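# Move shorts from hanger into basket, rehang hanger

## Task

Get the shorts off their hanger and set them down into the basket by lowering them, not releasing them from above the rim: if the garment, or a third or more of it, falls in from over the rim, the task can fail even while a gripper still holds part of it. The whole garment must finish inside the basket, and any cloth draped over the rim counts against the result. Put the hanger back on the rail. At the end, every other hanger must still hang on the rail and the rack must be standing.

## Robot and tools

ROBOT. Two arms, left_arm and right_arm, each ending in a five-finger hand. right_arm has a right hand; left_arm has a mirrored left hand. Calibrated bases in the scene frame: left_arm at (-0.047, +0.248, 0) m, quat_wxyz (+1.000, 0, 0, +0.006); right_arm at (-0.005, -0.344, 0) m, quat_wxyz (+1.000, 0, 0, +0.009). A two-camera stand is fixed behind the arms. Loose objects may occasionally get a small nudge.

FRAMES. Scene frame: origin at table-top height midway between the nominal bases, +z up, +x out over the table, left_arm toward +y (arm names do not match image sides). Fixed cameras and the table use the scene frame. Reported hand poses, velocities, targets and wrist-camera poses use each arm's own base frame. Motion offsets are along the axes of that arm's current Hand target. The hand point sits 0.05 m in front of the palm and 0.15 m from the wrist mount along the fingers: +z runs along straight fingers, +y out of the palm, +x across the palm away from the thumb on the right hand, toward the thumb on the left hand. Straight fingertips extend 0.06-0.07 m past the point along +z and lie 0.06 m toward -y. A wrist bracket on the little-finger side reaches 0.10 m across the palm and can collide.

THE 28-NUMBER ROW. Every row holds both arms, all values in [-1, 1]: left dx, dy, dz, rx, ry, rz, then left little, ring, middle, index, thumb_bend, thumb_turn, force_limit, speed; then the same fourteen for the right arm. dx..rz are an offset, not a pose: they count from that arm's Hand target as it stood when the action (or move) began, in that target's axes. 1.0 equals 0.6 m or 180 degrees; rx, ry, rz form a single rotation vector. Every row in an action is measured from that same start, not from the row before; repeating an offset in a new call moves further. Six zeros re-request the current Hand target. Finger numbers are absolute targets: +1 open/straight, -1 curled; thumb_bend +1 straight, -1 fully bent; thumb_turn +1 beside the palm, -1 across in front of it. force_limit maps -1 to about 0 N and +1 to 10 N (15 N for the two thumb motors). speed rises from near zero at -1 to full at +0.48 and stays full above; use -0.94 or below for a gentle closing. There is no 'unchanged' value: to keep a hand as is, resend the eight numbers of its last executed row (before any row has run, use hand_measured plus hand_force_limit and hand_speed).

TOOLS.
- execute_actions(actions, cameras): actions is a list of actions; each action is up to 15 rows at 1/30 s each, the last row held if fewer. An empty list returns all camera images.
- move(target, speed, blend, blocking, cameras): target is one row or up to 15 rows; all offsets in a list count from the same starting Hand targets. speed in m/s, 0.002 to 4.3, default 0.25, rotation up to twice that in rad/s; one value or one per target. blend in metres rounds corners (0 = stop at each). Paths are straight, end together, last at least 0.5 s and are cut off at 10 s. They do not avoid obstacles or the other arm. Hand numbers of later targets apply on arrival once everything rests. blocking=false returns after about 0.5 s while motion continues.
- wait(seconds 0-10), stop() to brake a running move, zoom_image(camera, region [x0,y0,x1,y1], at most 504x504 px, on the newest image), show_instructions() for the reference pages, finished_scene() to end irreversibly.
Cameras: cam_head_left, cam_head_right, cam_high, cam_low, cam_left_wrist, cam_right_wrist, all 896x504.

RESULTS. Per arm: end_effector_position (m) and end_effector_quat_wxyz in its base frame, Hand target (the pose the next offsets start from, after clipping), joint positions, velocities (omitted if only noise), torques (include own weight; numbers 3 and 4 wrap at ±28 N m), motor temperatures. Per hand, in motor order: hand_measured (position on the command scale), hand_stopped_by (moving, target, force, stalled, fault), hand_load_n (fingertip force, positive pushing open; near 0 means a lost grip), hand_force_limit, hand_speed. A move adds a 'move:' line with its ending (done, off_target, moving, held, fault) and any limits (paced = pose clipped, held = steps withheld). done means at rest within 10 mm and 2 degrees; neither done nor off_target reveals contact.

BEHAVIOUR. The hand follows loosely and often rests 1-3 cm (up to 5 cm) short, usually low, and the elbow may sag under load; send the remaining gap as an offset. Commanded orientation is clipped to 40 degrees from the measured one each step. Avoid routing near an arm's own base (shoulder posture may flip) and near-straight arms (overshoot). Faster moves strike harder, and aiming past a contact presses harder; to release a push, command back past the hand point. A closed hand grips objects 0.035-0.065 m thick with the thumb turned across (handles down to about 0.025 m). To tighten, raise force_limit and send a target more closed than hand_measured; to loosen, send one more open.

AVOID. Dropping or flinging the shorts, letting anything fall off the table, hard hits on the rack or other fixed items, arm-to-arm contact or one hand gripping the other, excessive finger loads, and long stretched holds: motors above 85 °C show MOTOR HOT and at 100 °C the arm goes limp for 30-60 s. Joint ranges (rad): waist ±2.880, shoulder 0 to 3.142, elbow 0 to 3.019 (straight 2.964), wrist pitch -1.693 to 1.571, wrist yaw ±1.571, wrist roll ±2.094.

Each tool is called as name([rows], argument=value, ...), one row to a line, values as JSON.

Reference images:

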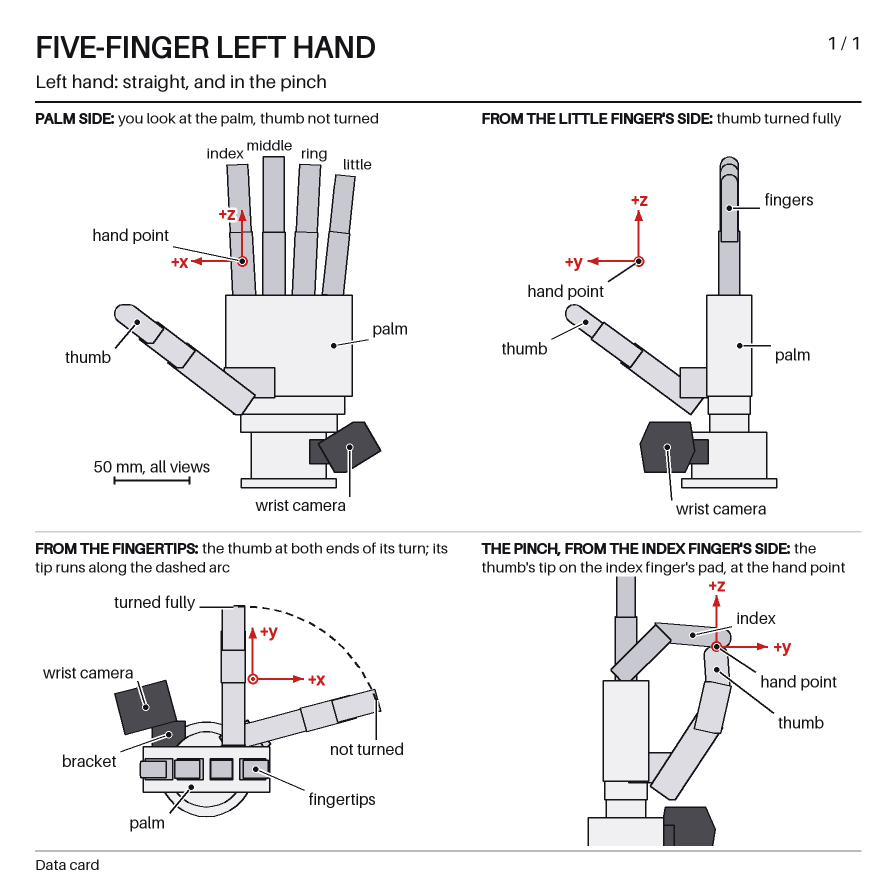

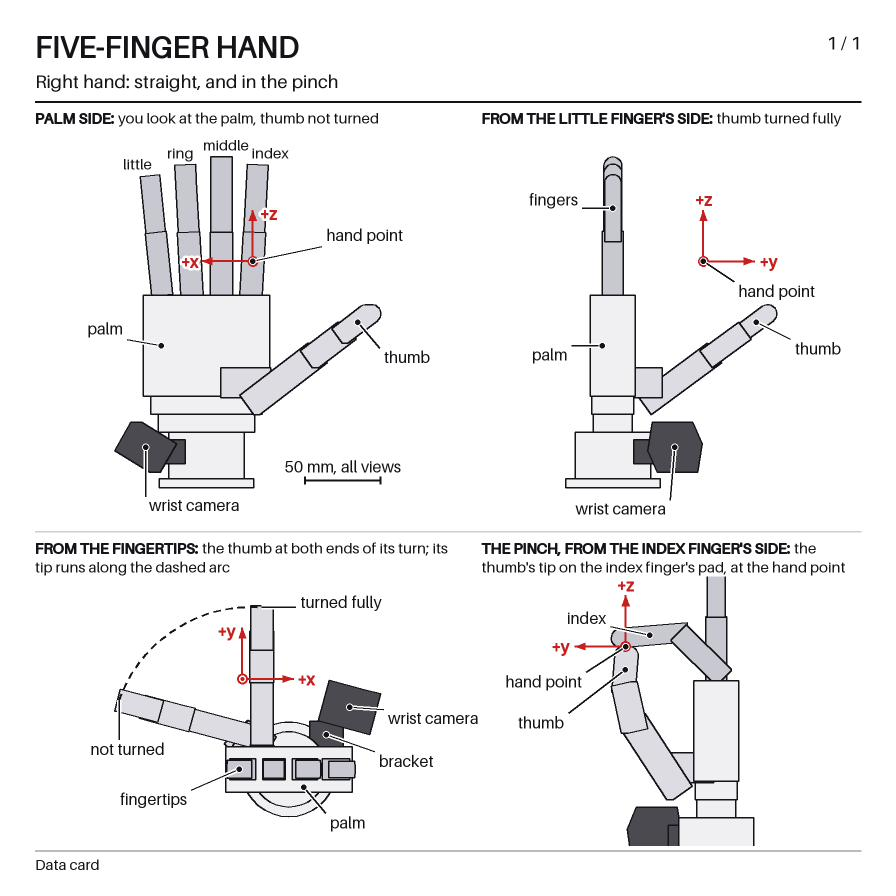

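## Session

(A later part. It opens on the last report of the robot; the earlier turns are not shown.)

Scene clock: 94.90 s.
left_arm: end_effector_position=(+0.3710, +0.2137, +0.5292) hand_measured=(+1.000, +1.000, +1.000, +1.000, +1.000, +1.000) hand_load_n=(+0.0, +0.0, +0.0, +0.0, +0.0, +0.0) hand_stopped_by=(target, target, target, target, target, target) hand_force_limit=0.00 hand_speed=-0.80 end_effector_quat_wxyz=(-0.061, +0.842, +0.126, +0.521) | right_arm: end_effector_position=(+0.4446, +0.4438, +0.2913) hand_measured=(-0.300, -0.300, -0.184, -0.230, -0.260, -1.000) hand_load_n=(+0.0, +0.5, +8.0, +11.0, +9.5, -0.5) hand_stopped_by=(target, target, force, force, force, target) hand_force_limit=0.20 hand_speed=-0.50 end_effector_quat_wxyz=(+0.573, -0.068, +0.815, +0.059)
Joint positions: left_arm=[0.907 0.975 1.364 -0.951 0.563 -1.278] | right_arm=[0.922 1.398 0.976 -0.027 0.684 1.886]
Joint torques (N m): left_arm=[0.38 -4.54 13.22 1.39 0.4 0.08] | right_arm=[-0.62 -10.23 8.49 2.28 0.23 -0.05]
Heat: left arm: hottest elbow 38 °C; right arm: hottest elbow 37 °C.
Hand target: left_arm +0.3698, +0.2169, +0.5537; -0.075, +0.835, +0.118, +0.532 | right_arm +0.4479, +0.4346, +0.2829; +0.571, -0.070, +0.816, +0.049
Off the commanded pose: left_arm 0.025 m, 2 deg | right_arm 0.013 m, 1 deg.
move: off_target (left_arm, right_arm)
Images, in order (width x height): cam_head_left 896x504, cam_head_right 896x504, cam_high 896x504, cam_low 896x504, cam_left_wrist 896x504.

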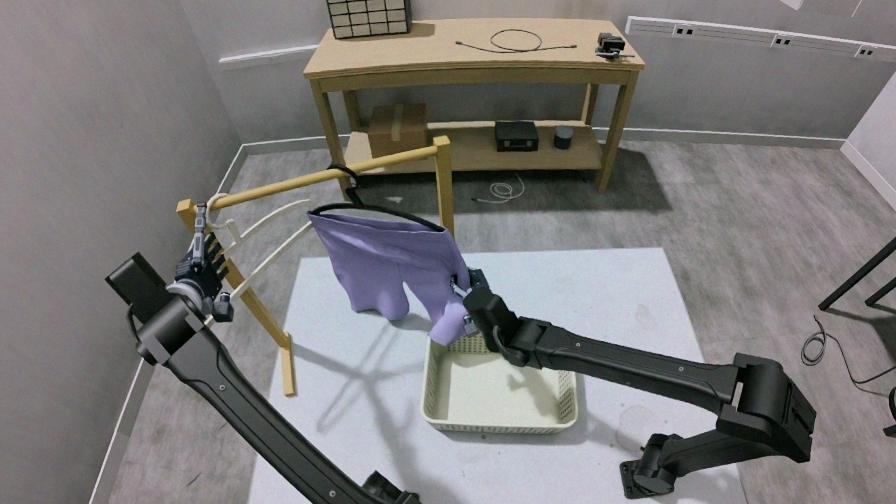

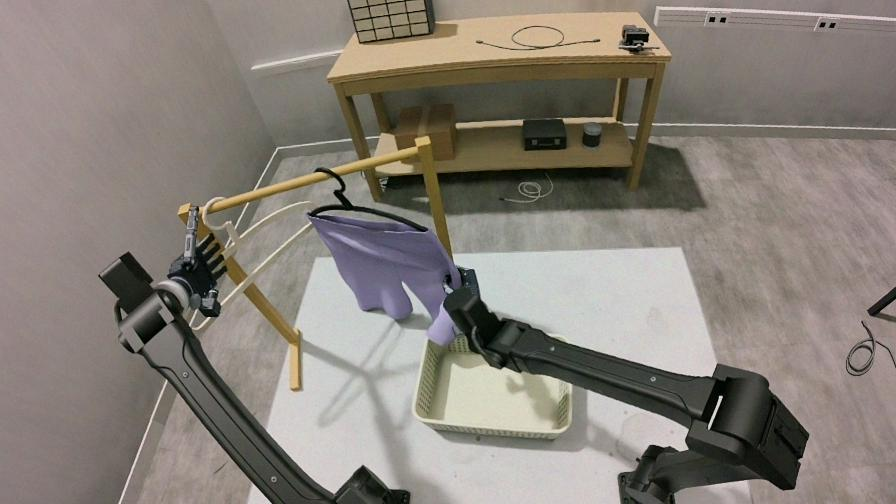

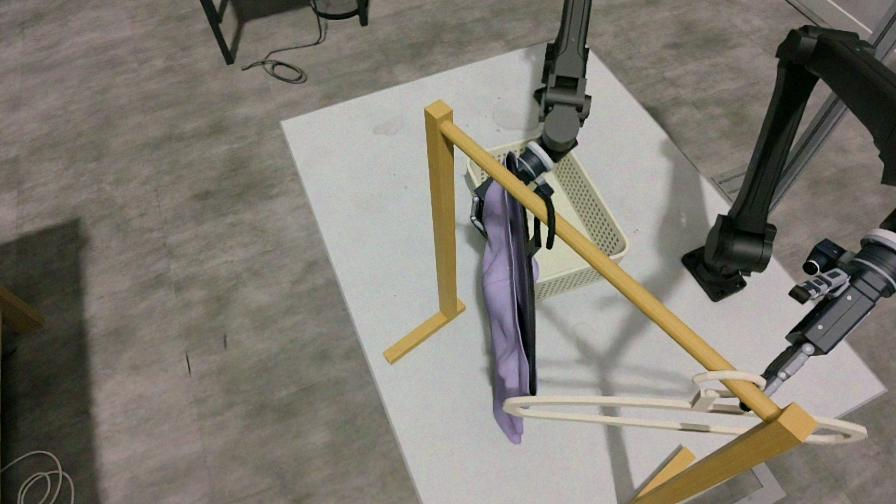

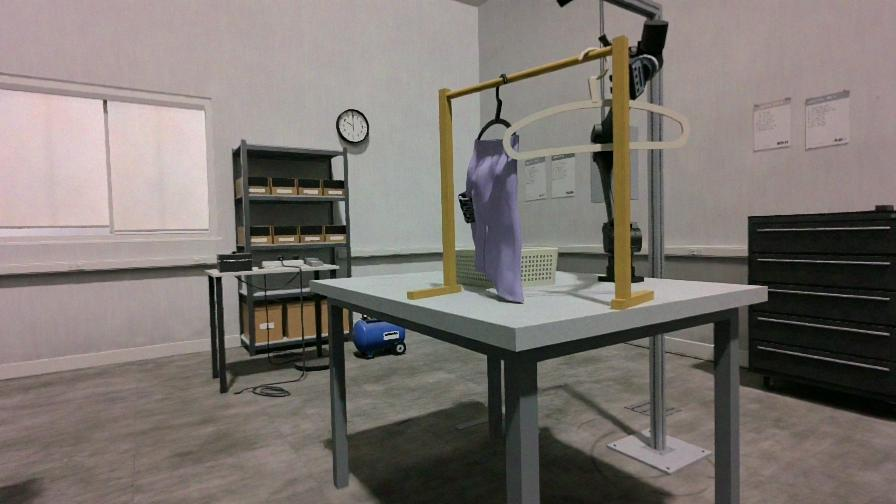

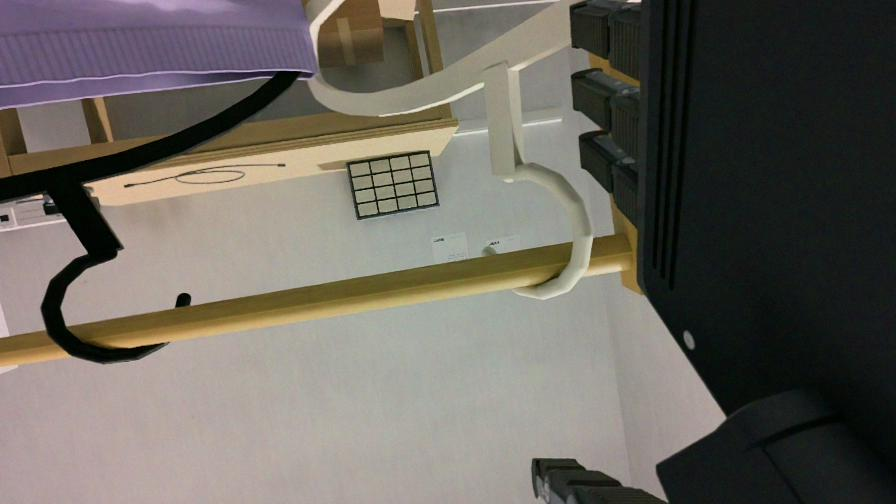

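move([
  [0,0,-0.1667,0,0,0,1,1,1,1,1,1,0,-0.8,0,0,0,0,0,0,-0.3,-0.3,-0.4,-0.4,-0.4,-1,0.2,-0.5],
  [-0.2057,0.1848,-0.0123,0,0.139,0,1,1,1,1,1,1,0,-0.8,0,0,0,0,0,0,-0.3,-0.3,-0.4,-0.4,-0.4,-1,0.2,-0.5],
], speed=0.15, blend=[0.03,0], cameras=["cam_head_left","cam_head_right","cam_high","cam_low","cam_left_wrist"])

Scene clock: 101.37 s.
left_arm: end_effector_position=(+0.3462, +0.0979, +0.4308) hand_measured=(+1.000, +1.000, +1.000, +1.000, +1.000, +1.000) hand_load_n=(+0.0, +0.0, +0.0, +0.0, +0.0, +0.0) hand_stopped_by=(target, target, target, target, target, target) hand_force_limit=0.00 hand_speed=-0.80 end_effector_quat_wxyz=(-0.097, +0.712, +0.104, +0.688) | right_arm: end_effector_position=(+0.4446, +0.4438, +0.2913) hand_measured=(-0.300, -0.300, -0.184, -0.230, -0.260, -1.000) hand_load_n=(+0.0, +0.5, +8.5, +11.0, +9.5, -0.5) hand_stopped_by=(target, target, force, force, force, target) hand_force_limit=0.20 hand_speed=-0.50 end_effector_quat_wxyz=(+0.573, -0.068, +0.815, +0.059)
Joint positions: left_arm=[0.62 0.492 0.598 -0.143 0.336 -1.563] | right_arm=[0.922 1.398 0.976 -0.027 0.684 1.886]
Joint torques (N m): left_arm=[-0.85 -1.26 10.52 2.81 -0.24 -0.07] | right_arm=[-0.62 -10.17 8.53 2.3 0.22 -0.06]
Heat: left arm: hottest elbow 39 °C; right arm: hottest elbow 37 °C.
Hand target: left_arm +0.3440, +0.0940, +0.4450; -0.099, +0.700, +0.099, +0.700 | right_arm +0.4479, +0.4346, +0.2829; +0.571, -0.070, +0.816, +0.049
Off the commanded pose: left_arm 0.015 m, 2 deg | right_arm 0.013 m, 1 deg.
move: off_target (left_arm, right_arm)
Images, in order (width x height): cam_head_left 896x504, cam_head_right 896x504, cam_high 896x504, cam_low 896x504, cam_left_wrist 896x504.

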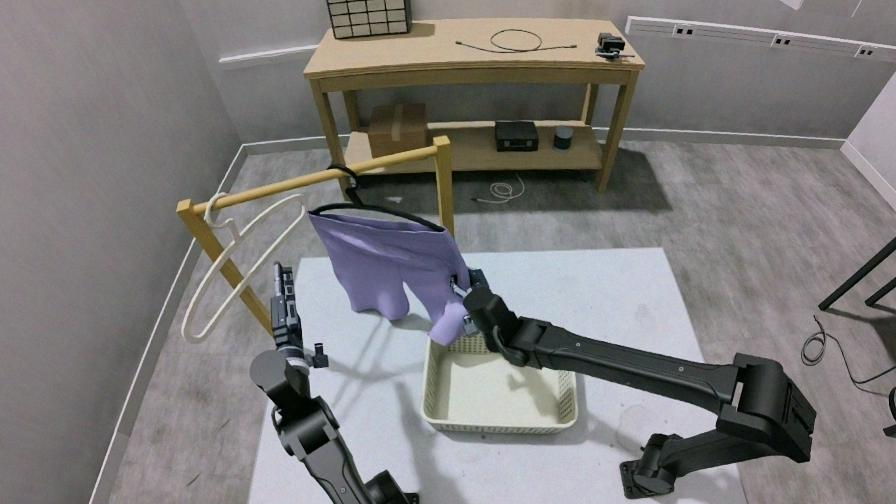

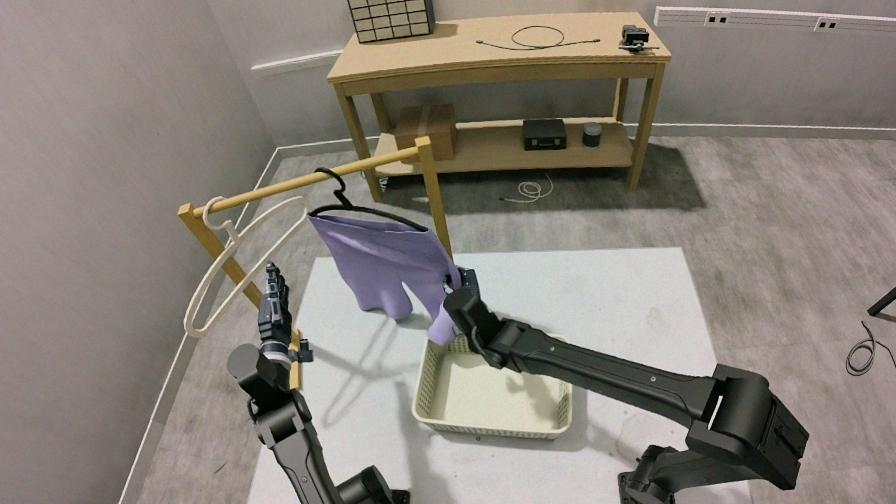

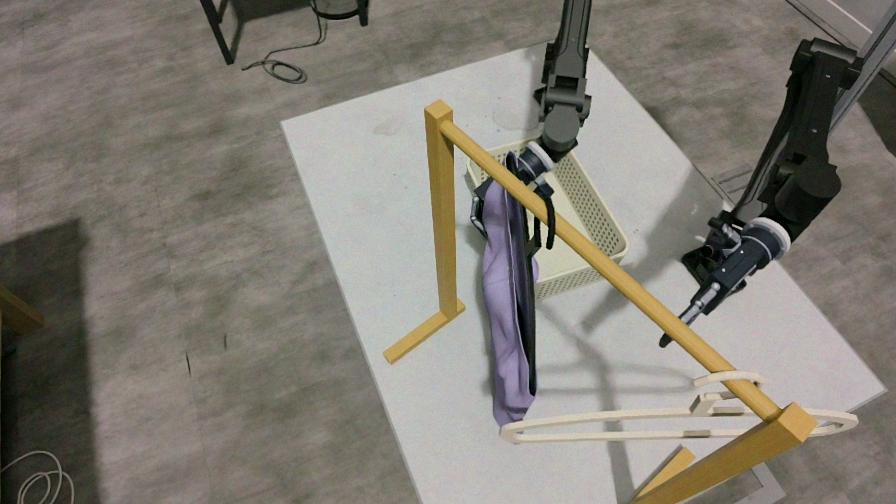

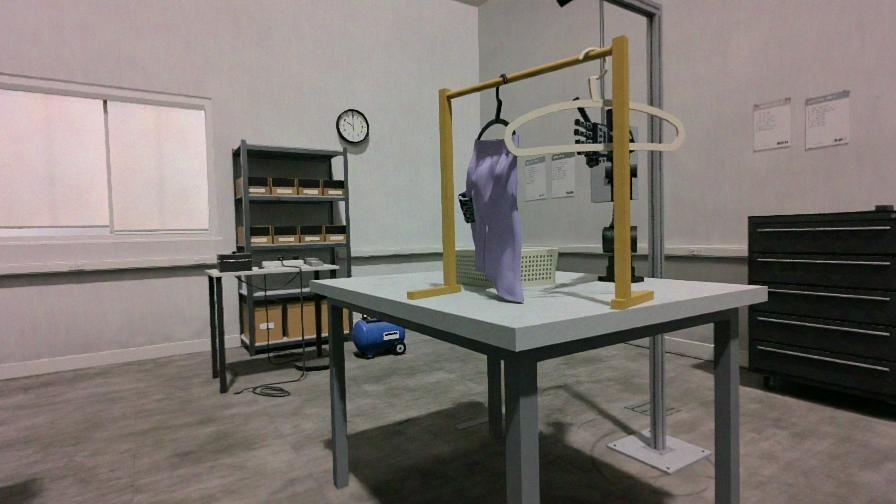

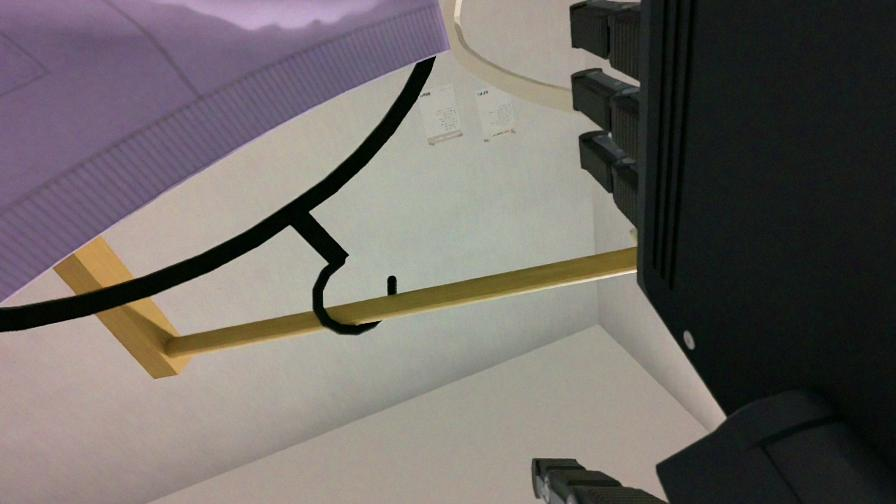

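move(target=[0,-0.01,0.3,0,0,0,1,1,1,1,1,1,0,-0.8,0,0,0,0,0,0,-0.3,-0.3,-0.4,-0.4,-0.4,-1,0.2,-0.5], speed=0.1, cameras=["cam_head_left","cam_high","cam_low","cam_left_wrist"])

Scene clock: 103.90 s.
left_arm: end_effector_position=(+0.5054, +0.1521, +0.4089) hand_measured=(+1.000, +1.000, +1.000, +1.000, +1.000, +1.000) hand_load_n=(+0.0, +0.0, +0.0, +0.0, +0.0, +0.0) hand_stopped_by=(target, target, target, target, target, target) hand_force_limit=0.00 hand_speed=-0.80 end_effector_quat_wxyz=(-0.097, +0.721, +0.107, +0.677) | right_arm: end_effector_position=(+0.4446, +0.4438, +0.2913) hand_measured=(-0.300, -0.300, -0.184, -0.230, -0.260, -1.000) hand_load_n=(+0.0, +0.5, +8.0, +11.0, +9.5, -0.5) hand_stopped_by=(target, target, force, force, force, target) hand_force_limit=0.20 hand_speed=-0.50 end_effector_quat_wxyz=(+0.573, -0.068, +0.815, +0.059)
Joint positions: left_arm=[0.474 1.056 0.796 0.195 0.184 -1.565] | right_arm=[0.922 1.398 0.976 -0.027 0.684 1.886]
Joint torques (N m): left_arm=[-1.38 -6.12 13.7 2.84 -0.24 -0.06] | right_arm=[-0.62 -10.17 8.5 2.26 0.23 -0.06]
Heat: left arm: hottest elbow 39 °C; right arm: hottest elbow 37 °C.
Hand target: left_arm +0.5153, +0.1497, +0.4450; -0.099, +0.700, +0.099, +0.700 | right_arm +0.4479, +0.4346, +0.2829; +0.571, -0.070, +0.816, +0.049
Off the commanded pose: left_arm 0.038 m, 4 deg | right_arm 0.013 m, 1 deg.
move: off_target (left_arm, right_arm)
Images, in order (width x height): cam_head_left 896x504, cam_high 896x504, cam_low 896x504, cam_left_wrist 896x504.

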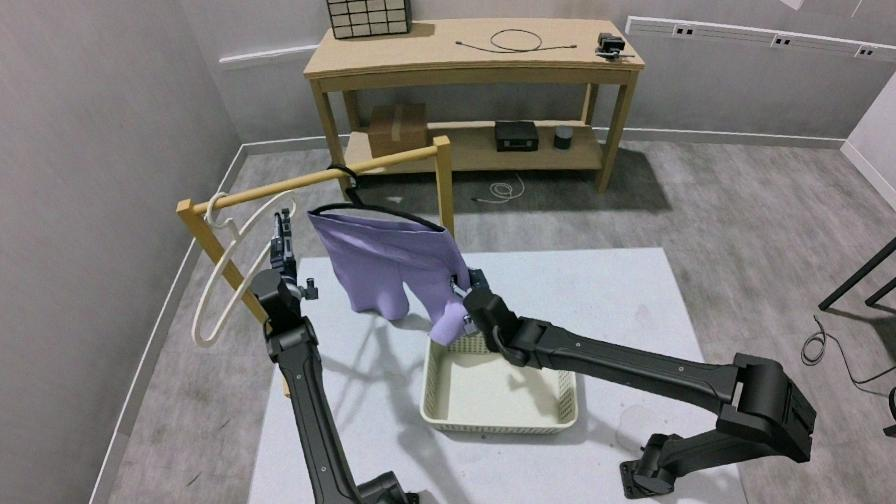

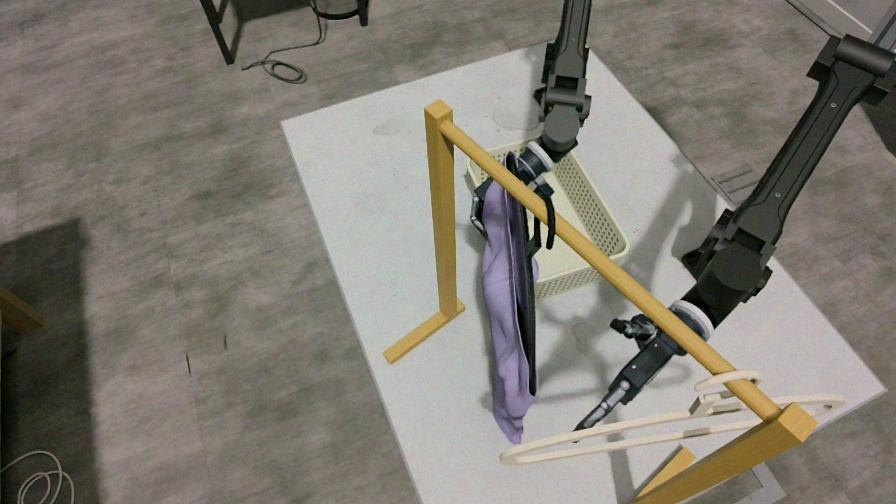

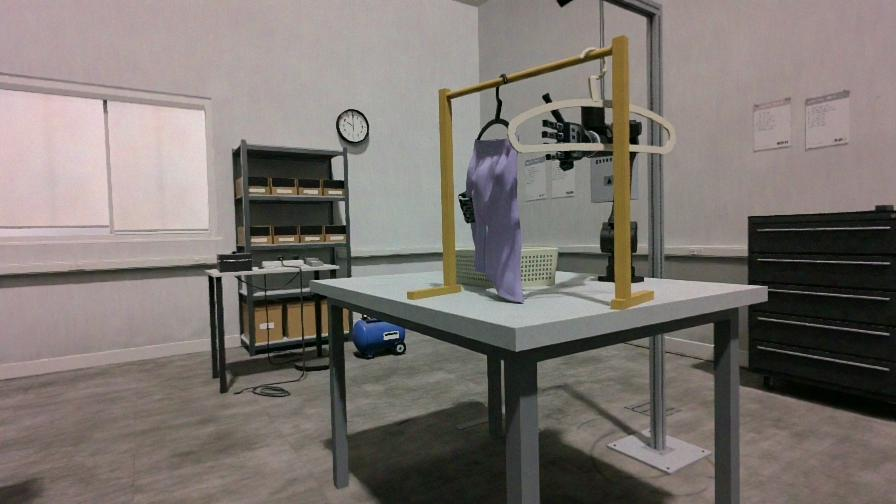

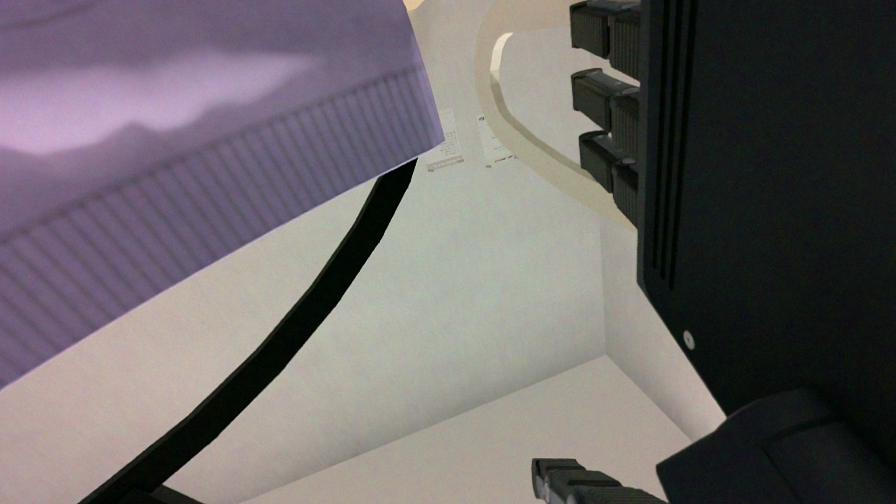

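move(target=[0,-0.03,0.15,0,0,0,1,1,1,1,1,1,0,-0.8,0,0,0,0,0,0,-0.3,-0.3,-0.4,-0.4,-0.4,-1,0.2,-0.5], speed=0.1, cameras=["cam_head_left","cam_high","cam_low","cam_left_wrist"])

Scene clock: 105.60 s.
left_arm: end_effector_position=(+0.5854, +0.1932, +0.4136) hand_measured=(+1.000, +1.000, +1.000, +1.000, +1.000, +1.000) hand_load_n=(+0.0, +0.0, +0.0, +0.0, +0.0, +0.0) hand_stopped_by=(target, target, target, target, target, target) hand_force_limit=0.00 hand_speed=-0.80 end_effector_quat_wxyz=(-0.097, +0.719, +0.107, +0.679) | right_arm: end_effector_position=(+0.4446, +0.4438, +0.2913) hand_measured=(-0.300, -0.300, -0.184, -0.230, -0.260, -1.000) hand_load_n=(+0.0, +0.5, +8.0, +11.0, +9.5, -0.5) hand_stopped_by=(target, target, force, force, force, target) hand_force_limit=0.20 hand_speed=-0.50 end_effector_quat_wxyz=(+0.573, -0.068, +0.815, +0.059)
Joint positions: left_arm=[0.474 1.309 1.002 0.248 0.184 -1.565] | right_arm=[0.922 1.398 0.976 -0.027 0.684 1.886]
Joint torques (N m): left_arm=[-0.97 -9.29 13.46 2.8 -0.1 -0.06] | right_arm=[-0.56 -10.17 8.53 2.26 0.22 -0.05]
Heat: left arm: hottest elbow 39 °C; right arm: hottest elbow 36 °C.
Hand target: left_arm +0.5967, +0.1920, +0.4451; -0.099, +0.700, +0.099, +0.700 | right_arm +0.4479, +0.4346, +0.2829; +0.571, -0.070, +0.816, +0.049
Off the commanded pose: left_arm 0.033 m, 3 deg | right_arm 0.013 m, 1 deg.
move: off_target (left_arm, right_arm)
Images, in order (width x height): cam_head_left 896x504, cam_high 896x504, cam_low 896x504, cam_left_wrist 896x504.

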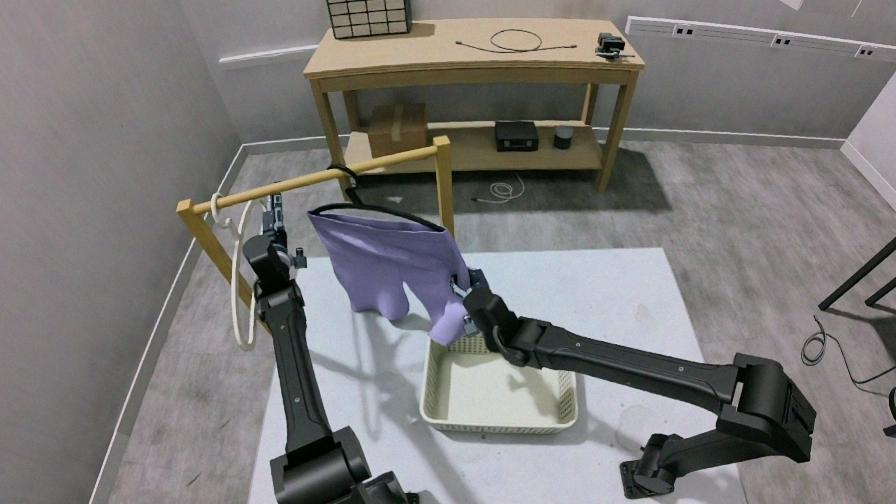

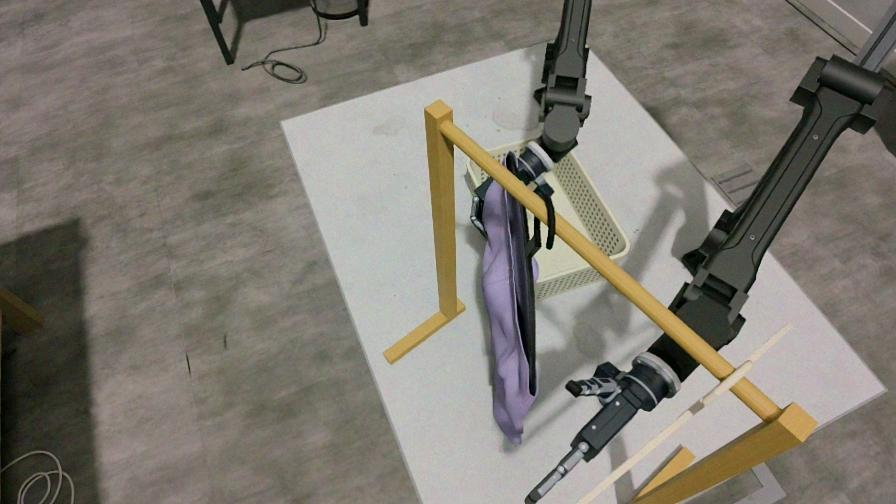

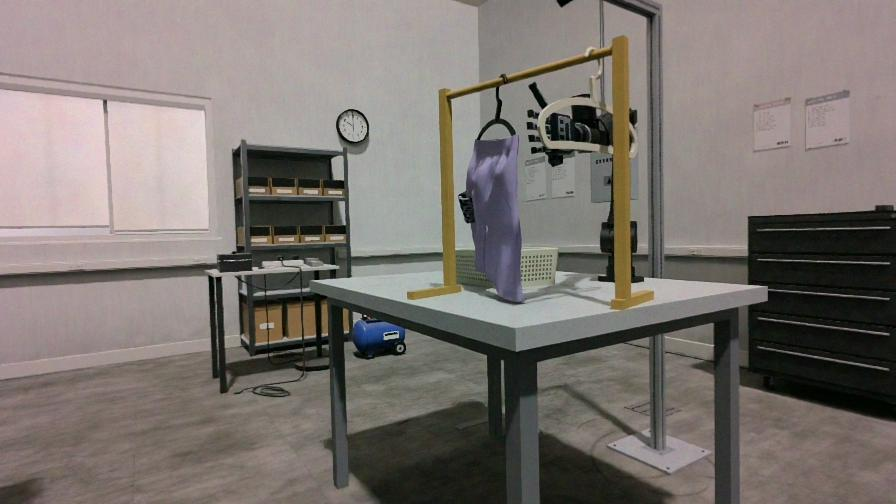

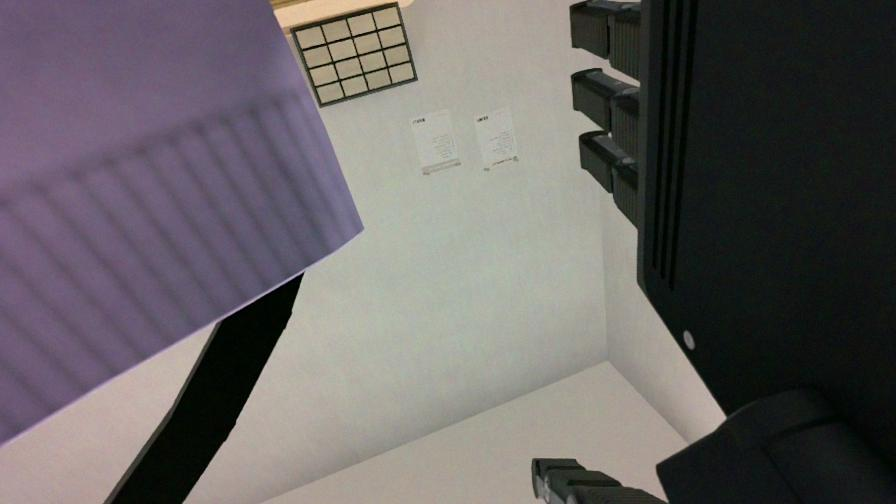

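move([
  [-0.0418,0.002,-0.2727,-0.058,-0.055,0.01,1,1,1,1,1,1,0,-0.8,0,0,0,0,0,0,-0.3,-0.3,-0.4,-0.4,-0.4,-1,0.2,-0.5],
  [-0.1602,0.0567,-0.3052,-0.1169,-0.1098,0.0206,1,1,1,1,1,-1,0,0,0,0,0,0,0,0,-0.3,-0.3,-0.4,-0.4,-0.4,-1,0.2,-0.5],
], speed=0.15, cameras=["cam_head_left","cam_head_right","cam_high","cam_low","cam_left_wrist"])

zoom_image(camera="cam_head_left", region=[180, 160, 400, 400])

Scene clock: 111.30 s.
left_arm: end_effector_position=(+0.4283, +0.1081, +0.3515) hand_measured=(+1.000, +1.000, +1.000, +1.000, +1.000, -1.000) hand_load_n=(+0.0, +0.0, +0.0, +0.0, +0.0, +0.0) hand_stopped_by=(target, target, target, target, target, target) hand_force_limit=0.00 hand_speed=0.00 end_effector_quat_wxyz=(+0.022, +0.816, -0.035, +0.577) | right_arm: end_effector_position=(+0.4446, +0.4438, +0.2913) hand_measured=(-0.300, -0.300, -0.184, -0.230, -0.260, -1.000) hand_load_n=(+0.0, +0.5, +8.0, +11.0, +9.5, -1.0) hand_stopped_by=(target, target, force, force, force, target) hand_force_limit=0.20 hand_speed=-0.50 end_effector_quat_wxyz=(+0.573, -0.068, +0.815, +0.059)
Joint positions: left_arm=[0.654 0.955 0.799 -0.288 0.686 -1.273] | right_arm=[0.922 1.398 0.976 -0.027 0.684 1.886]
Joint torques (N m): left_arm=[-0.26 -4.6 9.87 1.39 0.4 0.05] | right_arm=[-0.62 -10.11 8.51 2.29 0.22 -0.05]
Heat: left arm: hottest elbow 39 °C; right arm: hottest elbow 36 °C.
Hand target: left_arm +0.4303, +0.1084, +0.3489; +0.026, +0.818, -0.037, +0.573 | right_arm +0.4479, +0.4346, +0.2829; +0.571, -0.070, +0.816, +0.049
Off the commanded pose: left_arm 0.003 m, 1 deg | right_arm 0.013 m, 1 deg.
move: off_target (right_arm)
Images, in order (width x height): cam_head_left 896x504, cam_head_right 896x504, cam_high 896x504, cam_low 896x504, cam_left_wrist 896x504.

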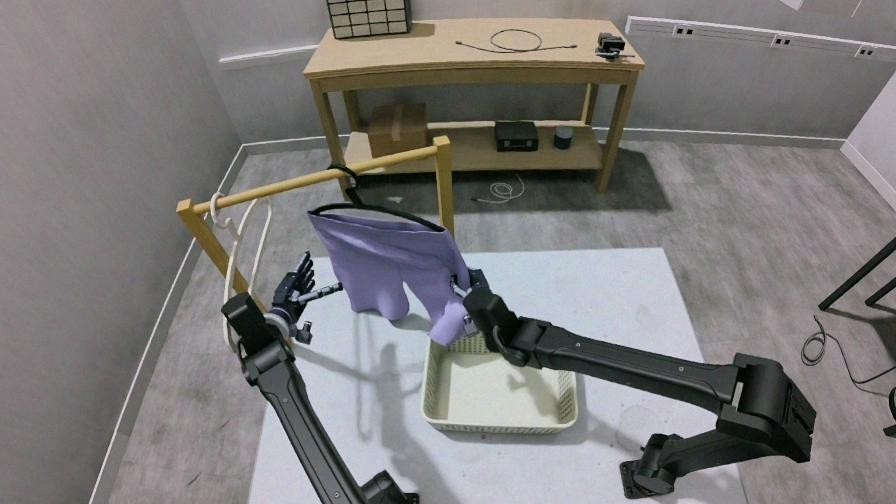

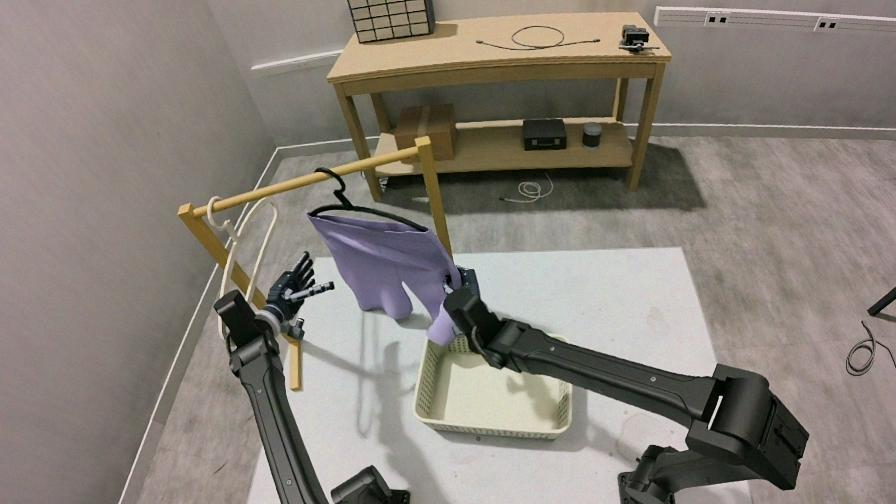

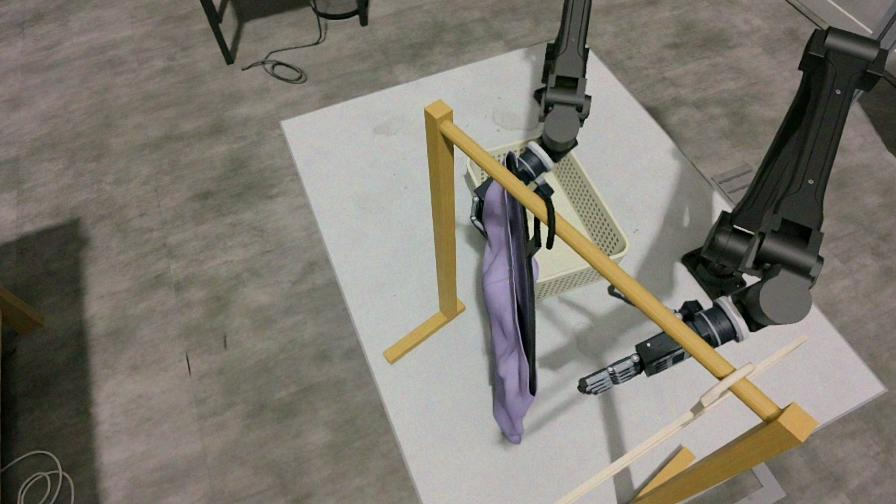

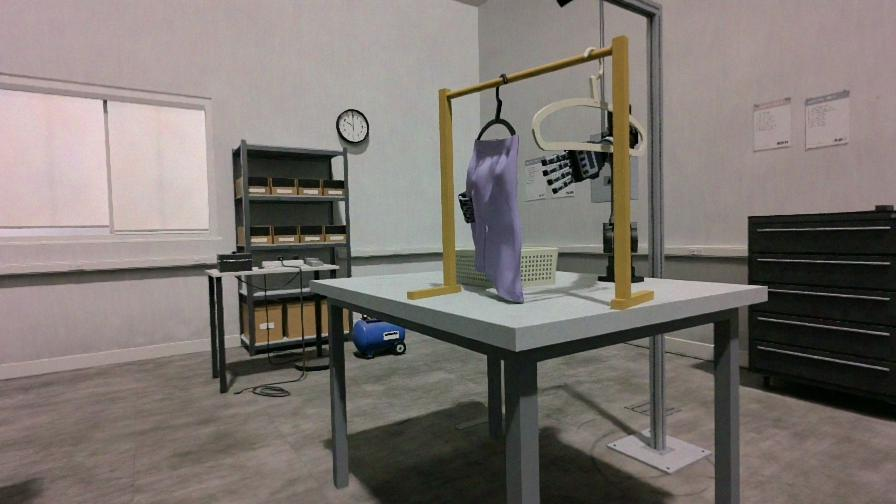

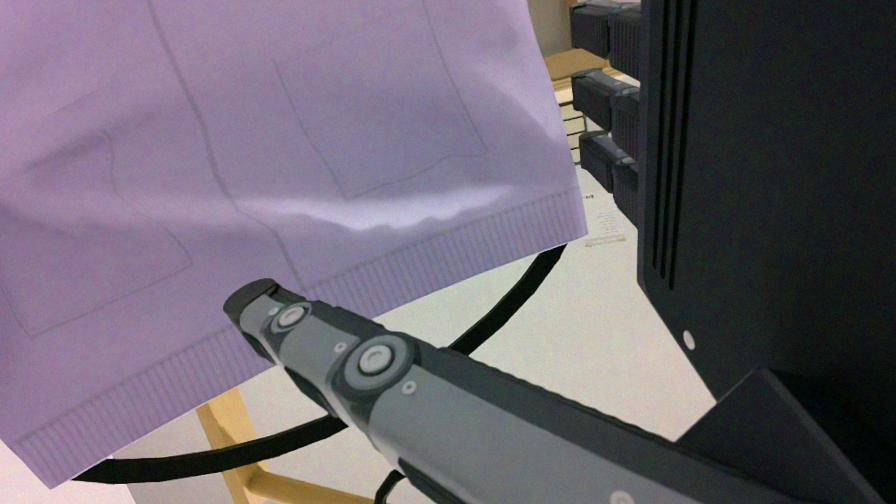

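Scaled by 2.100.

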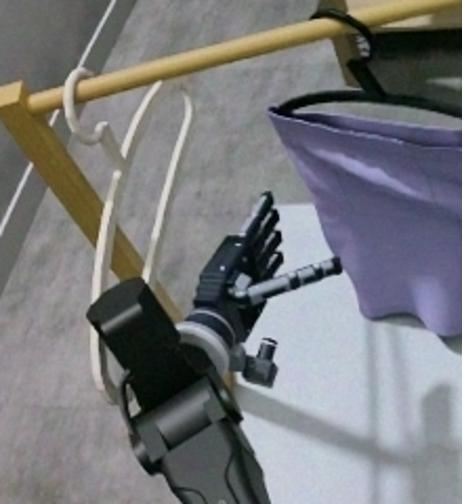

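move(target=[-0.0043,-0.0503,0.0858,0,0,0,1,1,1,1,1,-1,0,0,0,0,0,0,0,0,-0.3,-0.3,-0.4,-0.4,-0.4,-1,0.2,-0.5], speed=0.12, cameras=["cam_head_left","cam_head_right","cam_high","cam_left_wrist"])

zoom_image(camera="cam_head_left", region=[180, 160, 400, 400])

Scene clock: 113.43 s.
left_arm: end_effector_position=(+0.4660, +0.1317, +0.3001) hand_measured=(+1.000, +1.000, +1.000, +1.000, +1.000, -1.000) hand_load_n=(+0.0, +0.0, +0.0, +0.0, +0.0, +0.0) hand_stopped_by=(target, target, target, target, target, target) hand_force_limit=0.00 hand_speed=0.00 end_effector_quat_wxyz=(+0.038, +0.832, -0.024, +0.553) | right_arm: end_effector_position=(+0.4446, +0.4438, +0.2913) hand_measured=(-0.300, -0.300, -0.184, -0.230, -0.260, -1.000) hand_load_n=(+0.0, +0.5, +8.0, +11.0, +9.5, -1.0) hand_stopped_by=(target, target, force, force, force, target) hand_force_limit=0.20 hand_speed=-0.50 end_effector_quat_wxyz=(+0.573, -0.068, +0.815, +0.059)
Joint positions: left_arm=[0.641 1.134 0.81 -0.189 0.671 -1.274] | right_arm=[0.922 1.398 0.976 -0.027 0.684 1.886]
Joint torques (N m): left_arm=[-1.26 -6.95 13.14 2.51 0.1 -0.07] | right_arm=[-0.73 -10.29 8.5 2.3 0.22 -0.07]
Heat: left arm: hottest elbow 39 °C; right arm: hottest elbow 36 °C.
Hand target: left_arm +0.4803, +0.1343, +0.3288; +0.026, +0.818, -0.037, +0.573 | right_arm +0.4479, +0.4346, +0.2829; +0.571, -0.070, +0.816, +0.049
Off the commanded pose: left_arm 0.032 m, 3 deg | right_arm 0.013 m, 1 deg.
move: off_target (left_arm, right_arm)
Images, in order (width x height): cam_head_left 896x504, cam_head_right 896x504, cam_high 896x504, cam_left_wrist 896x504.

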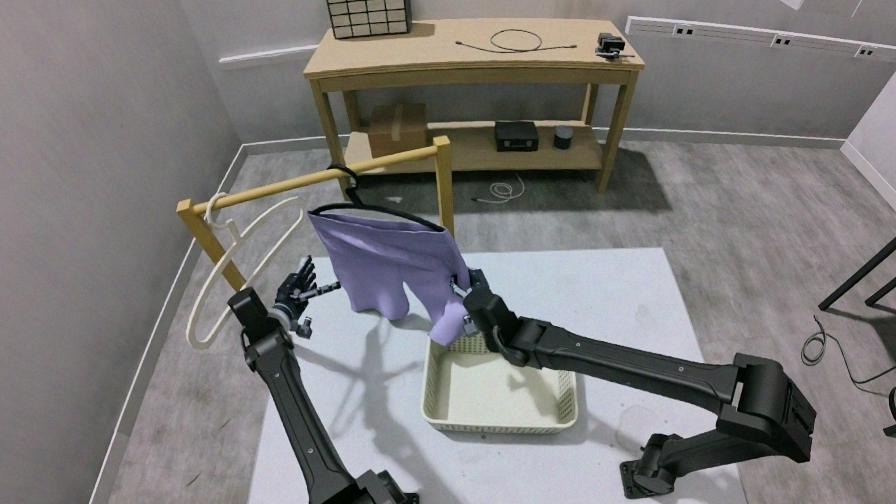

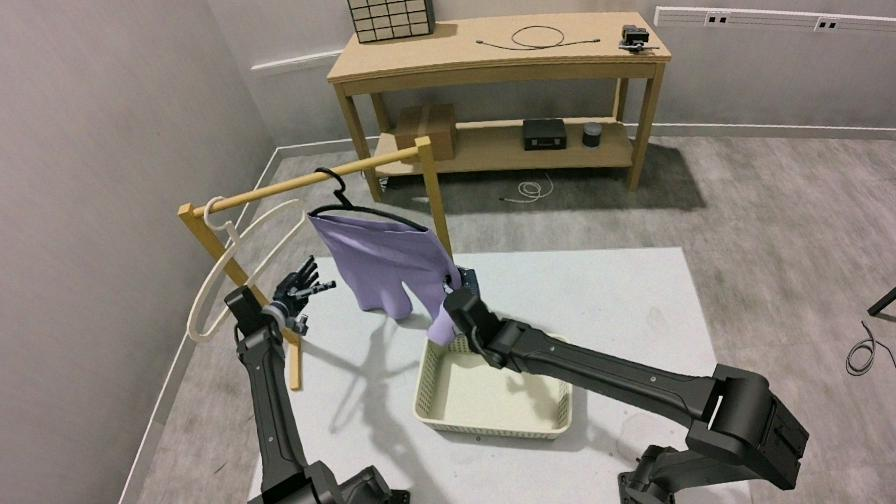

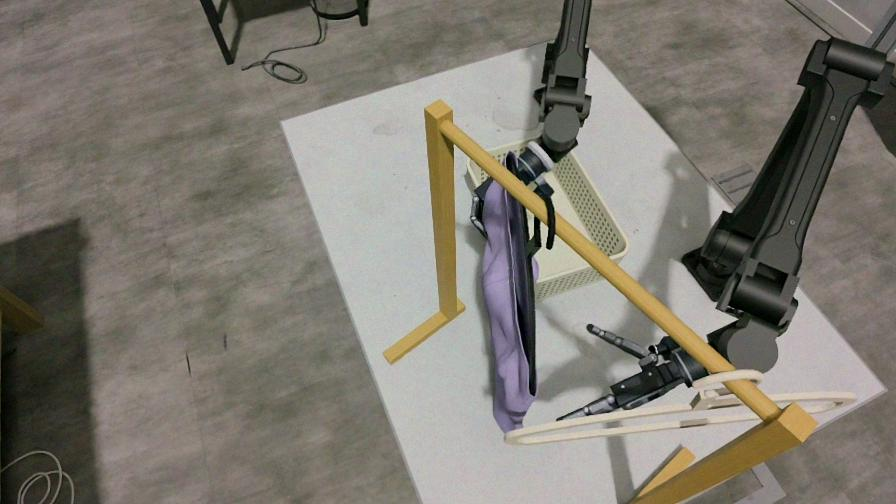

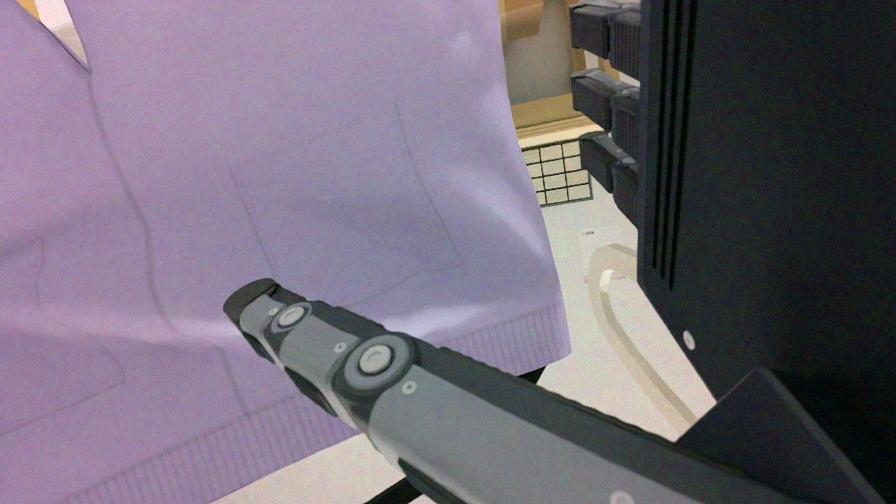

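Scaled by 2.100.

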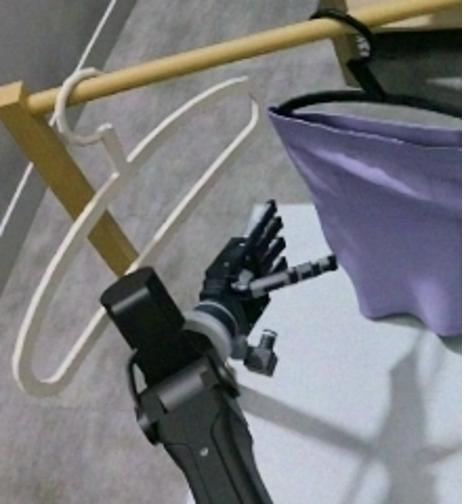

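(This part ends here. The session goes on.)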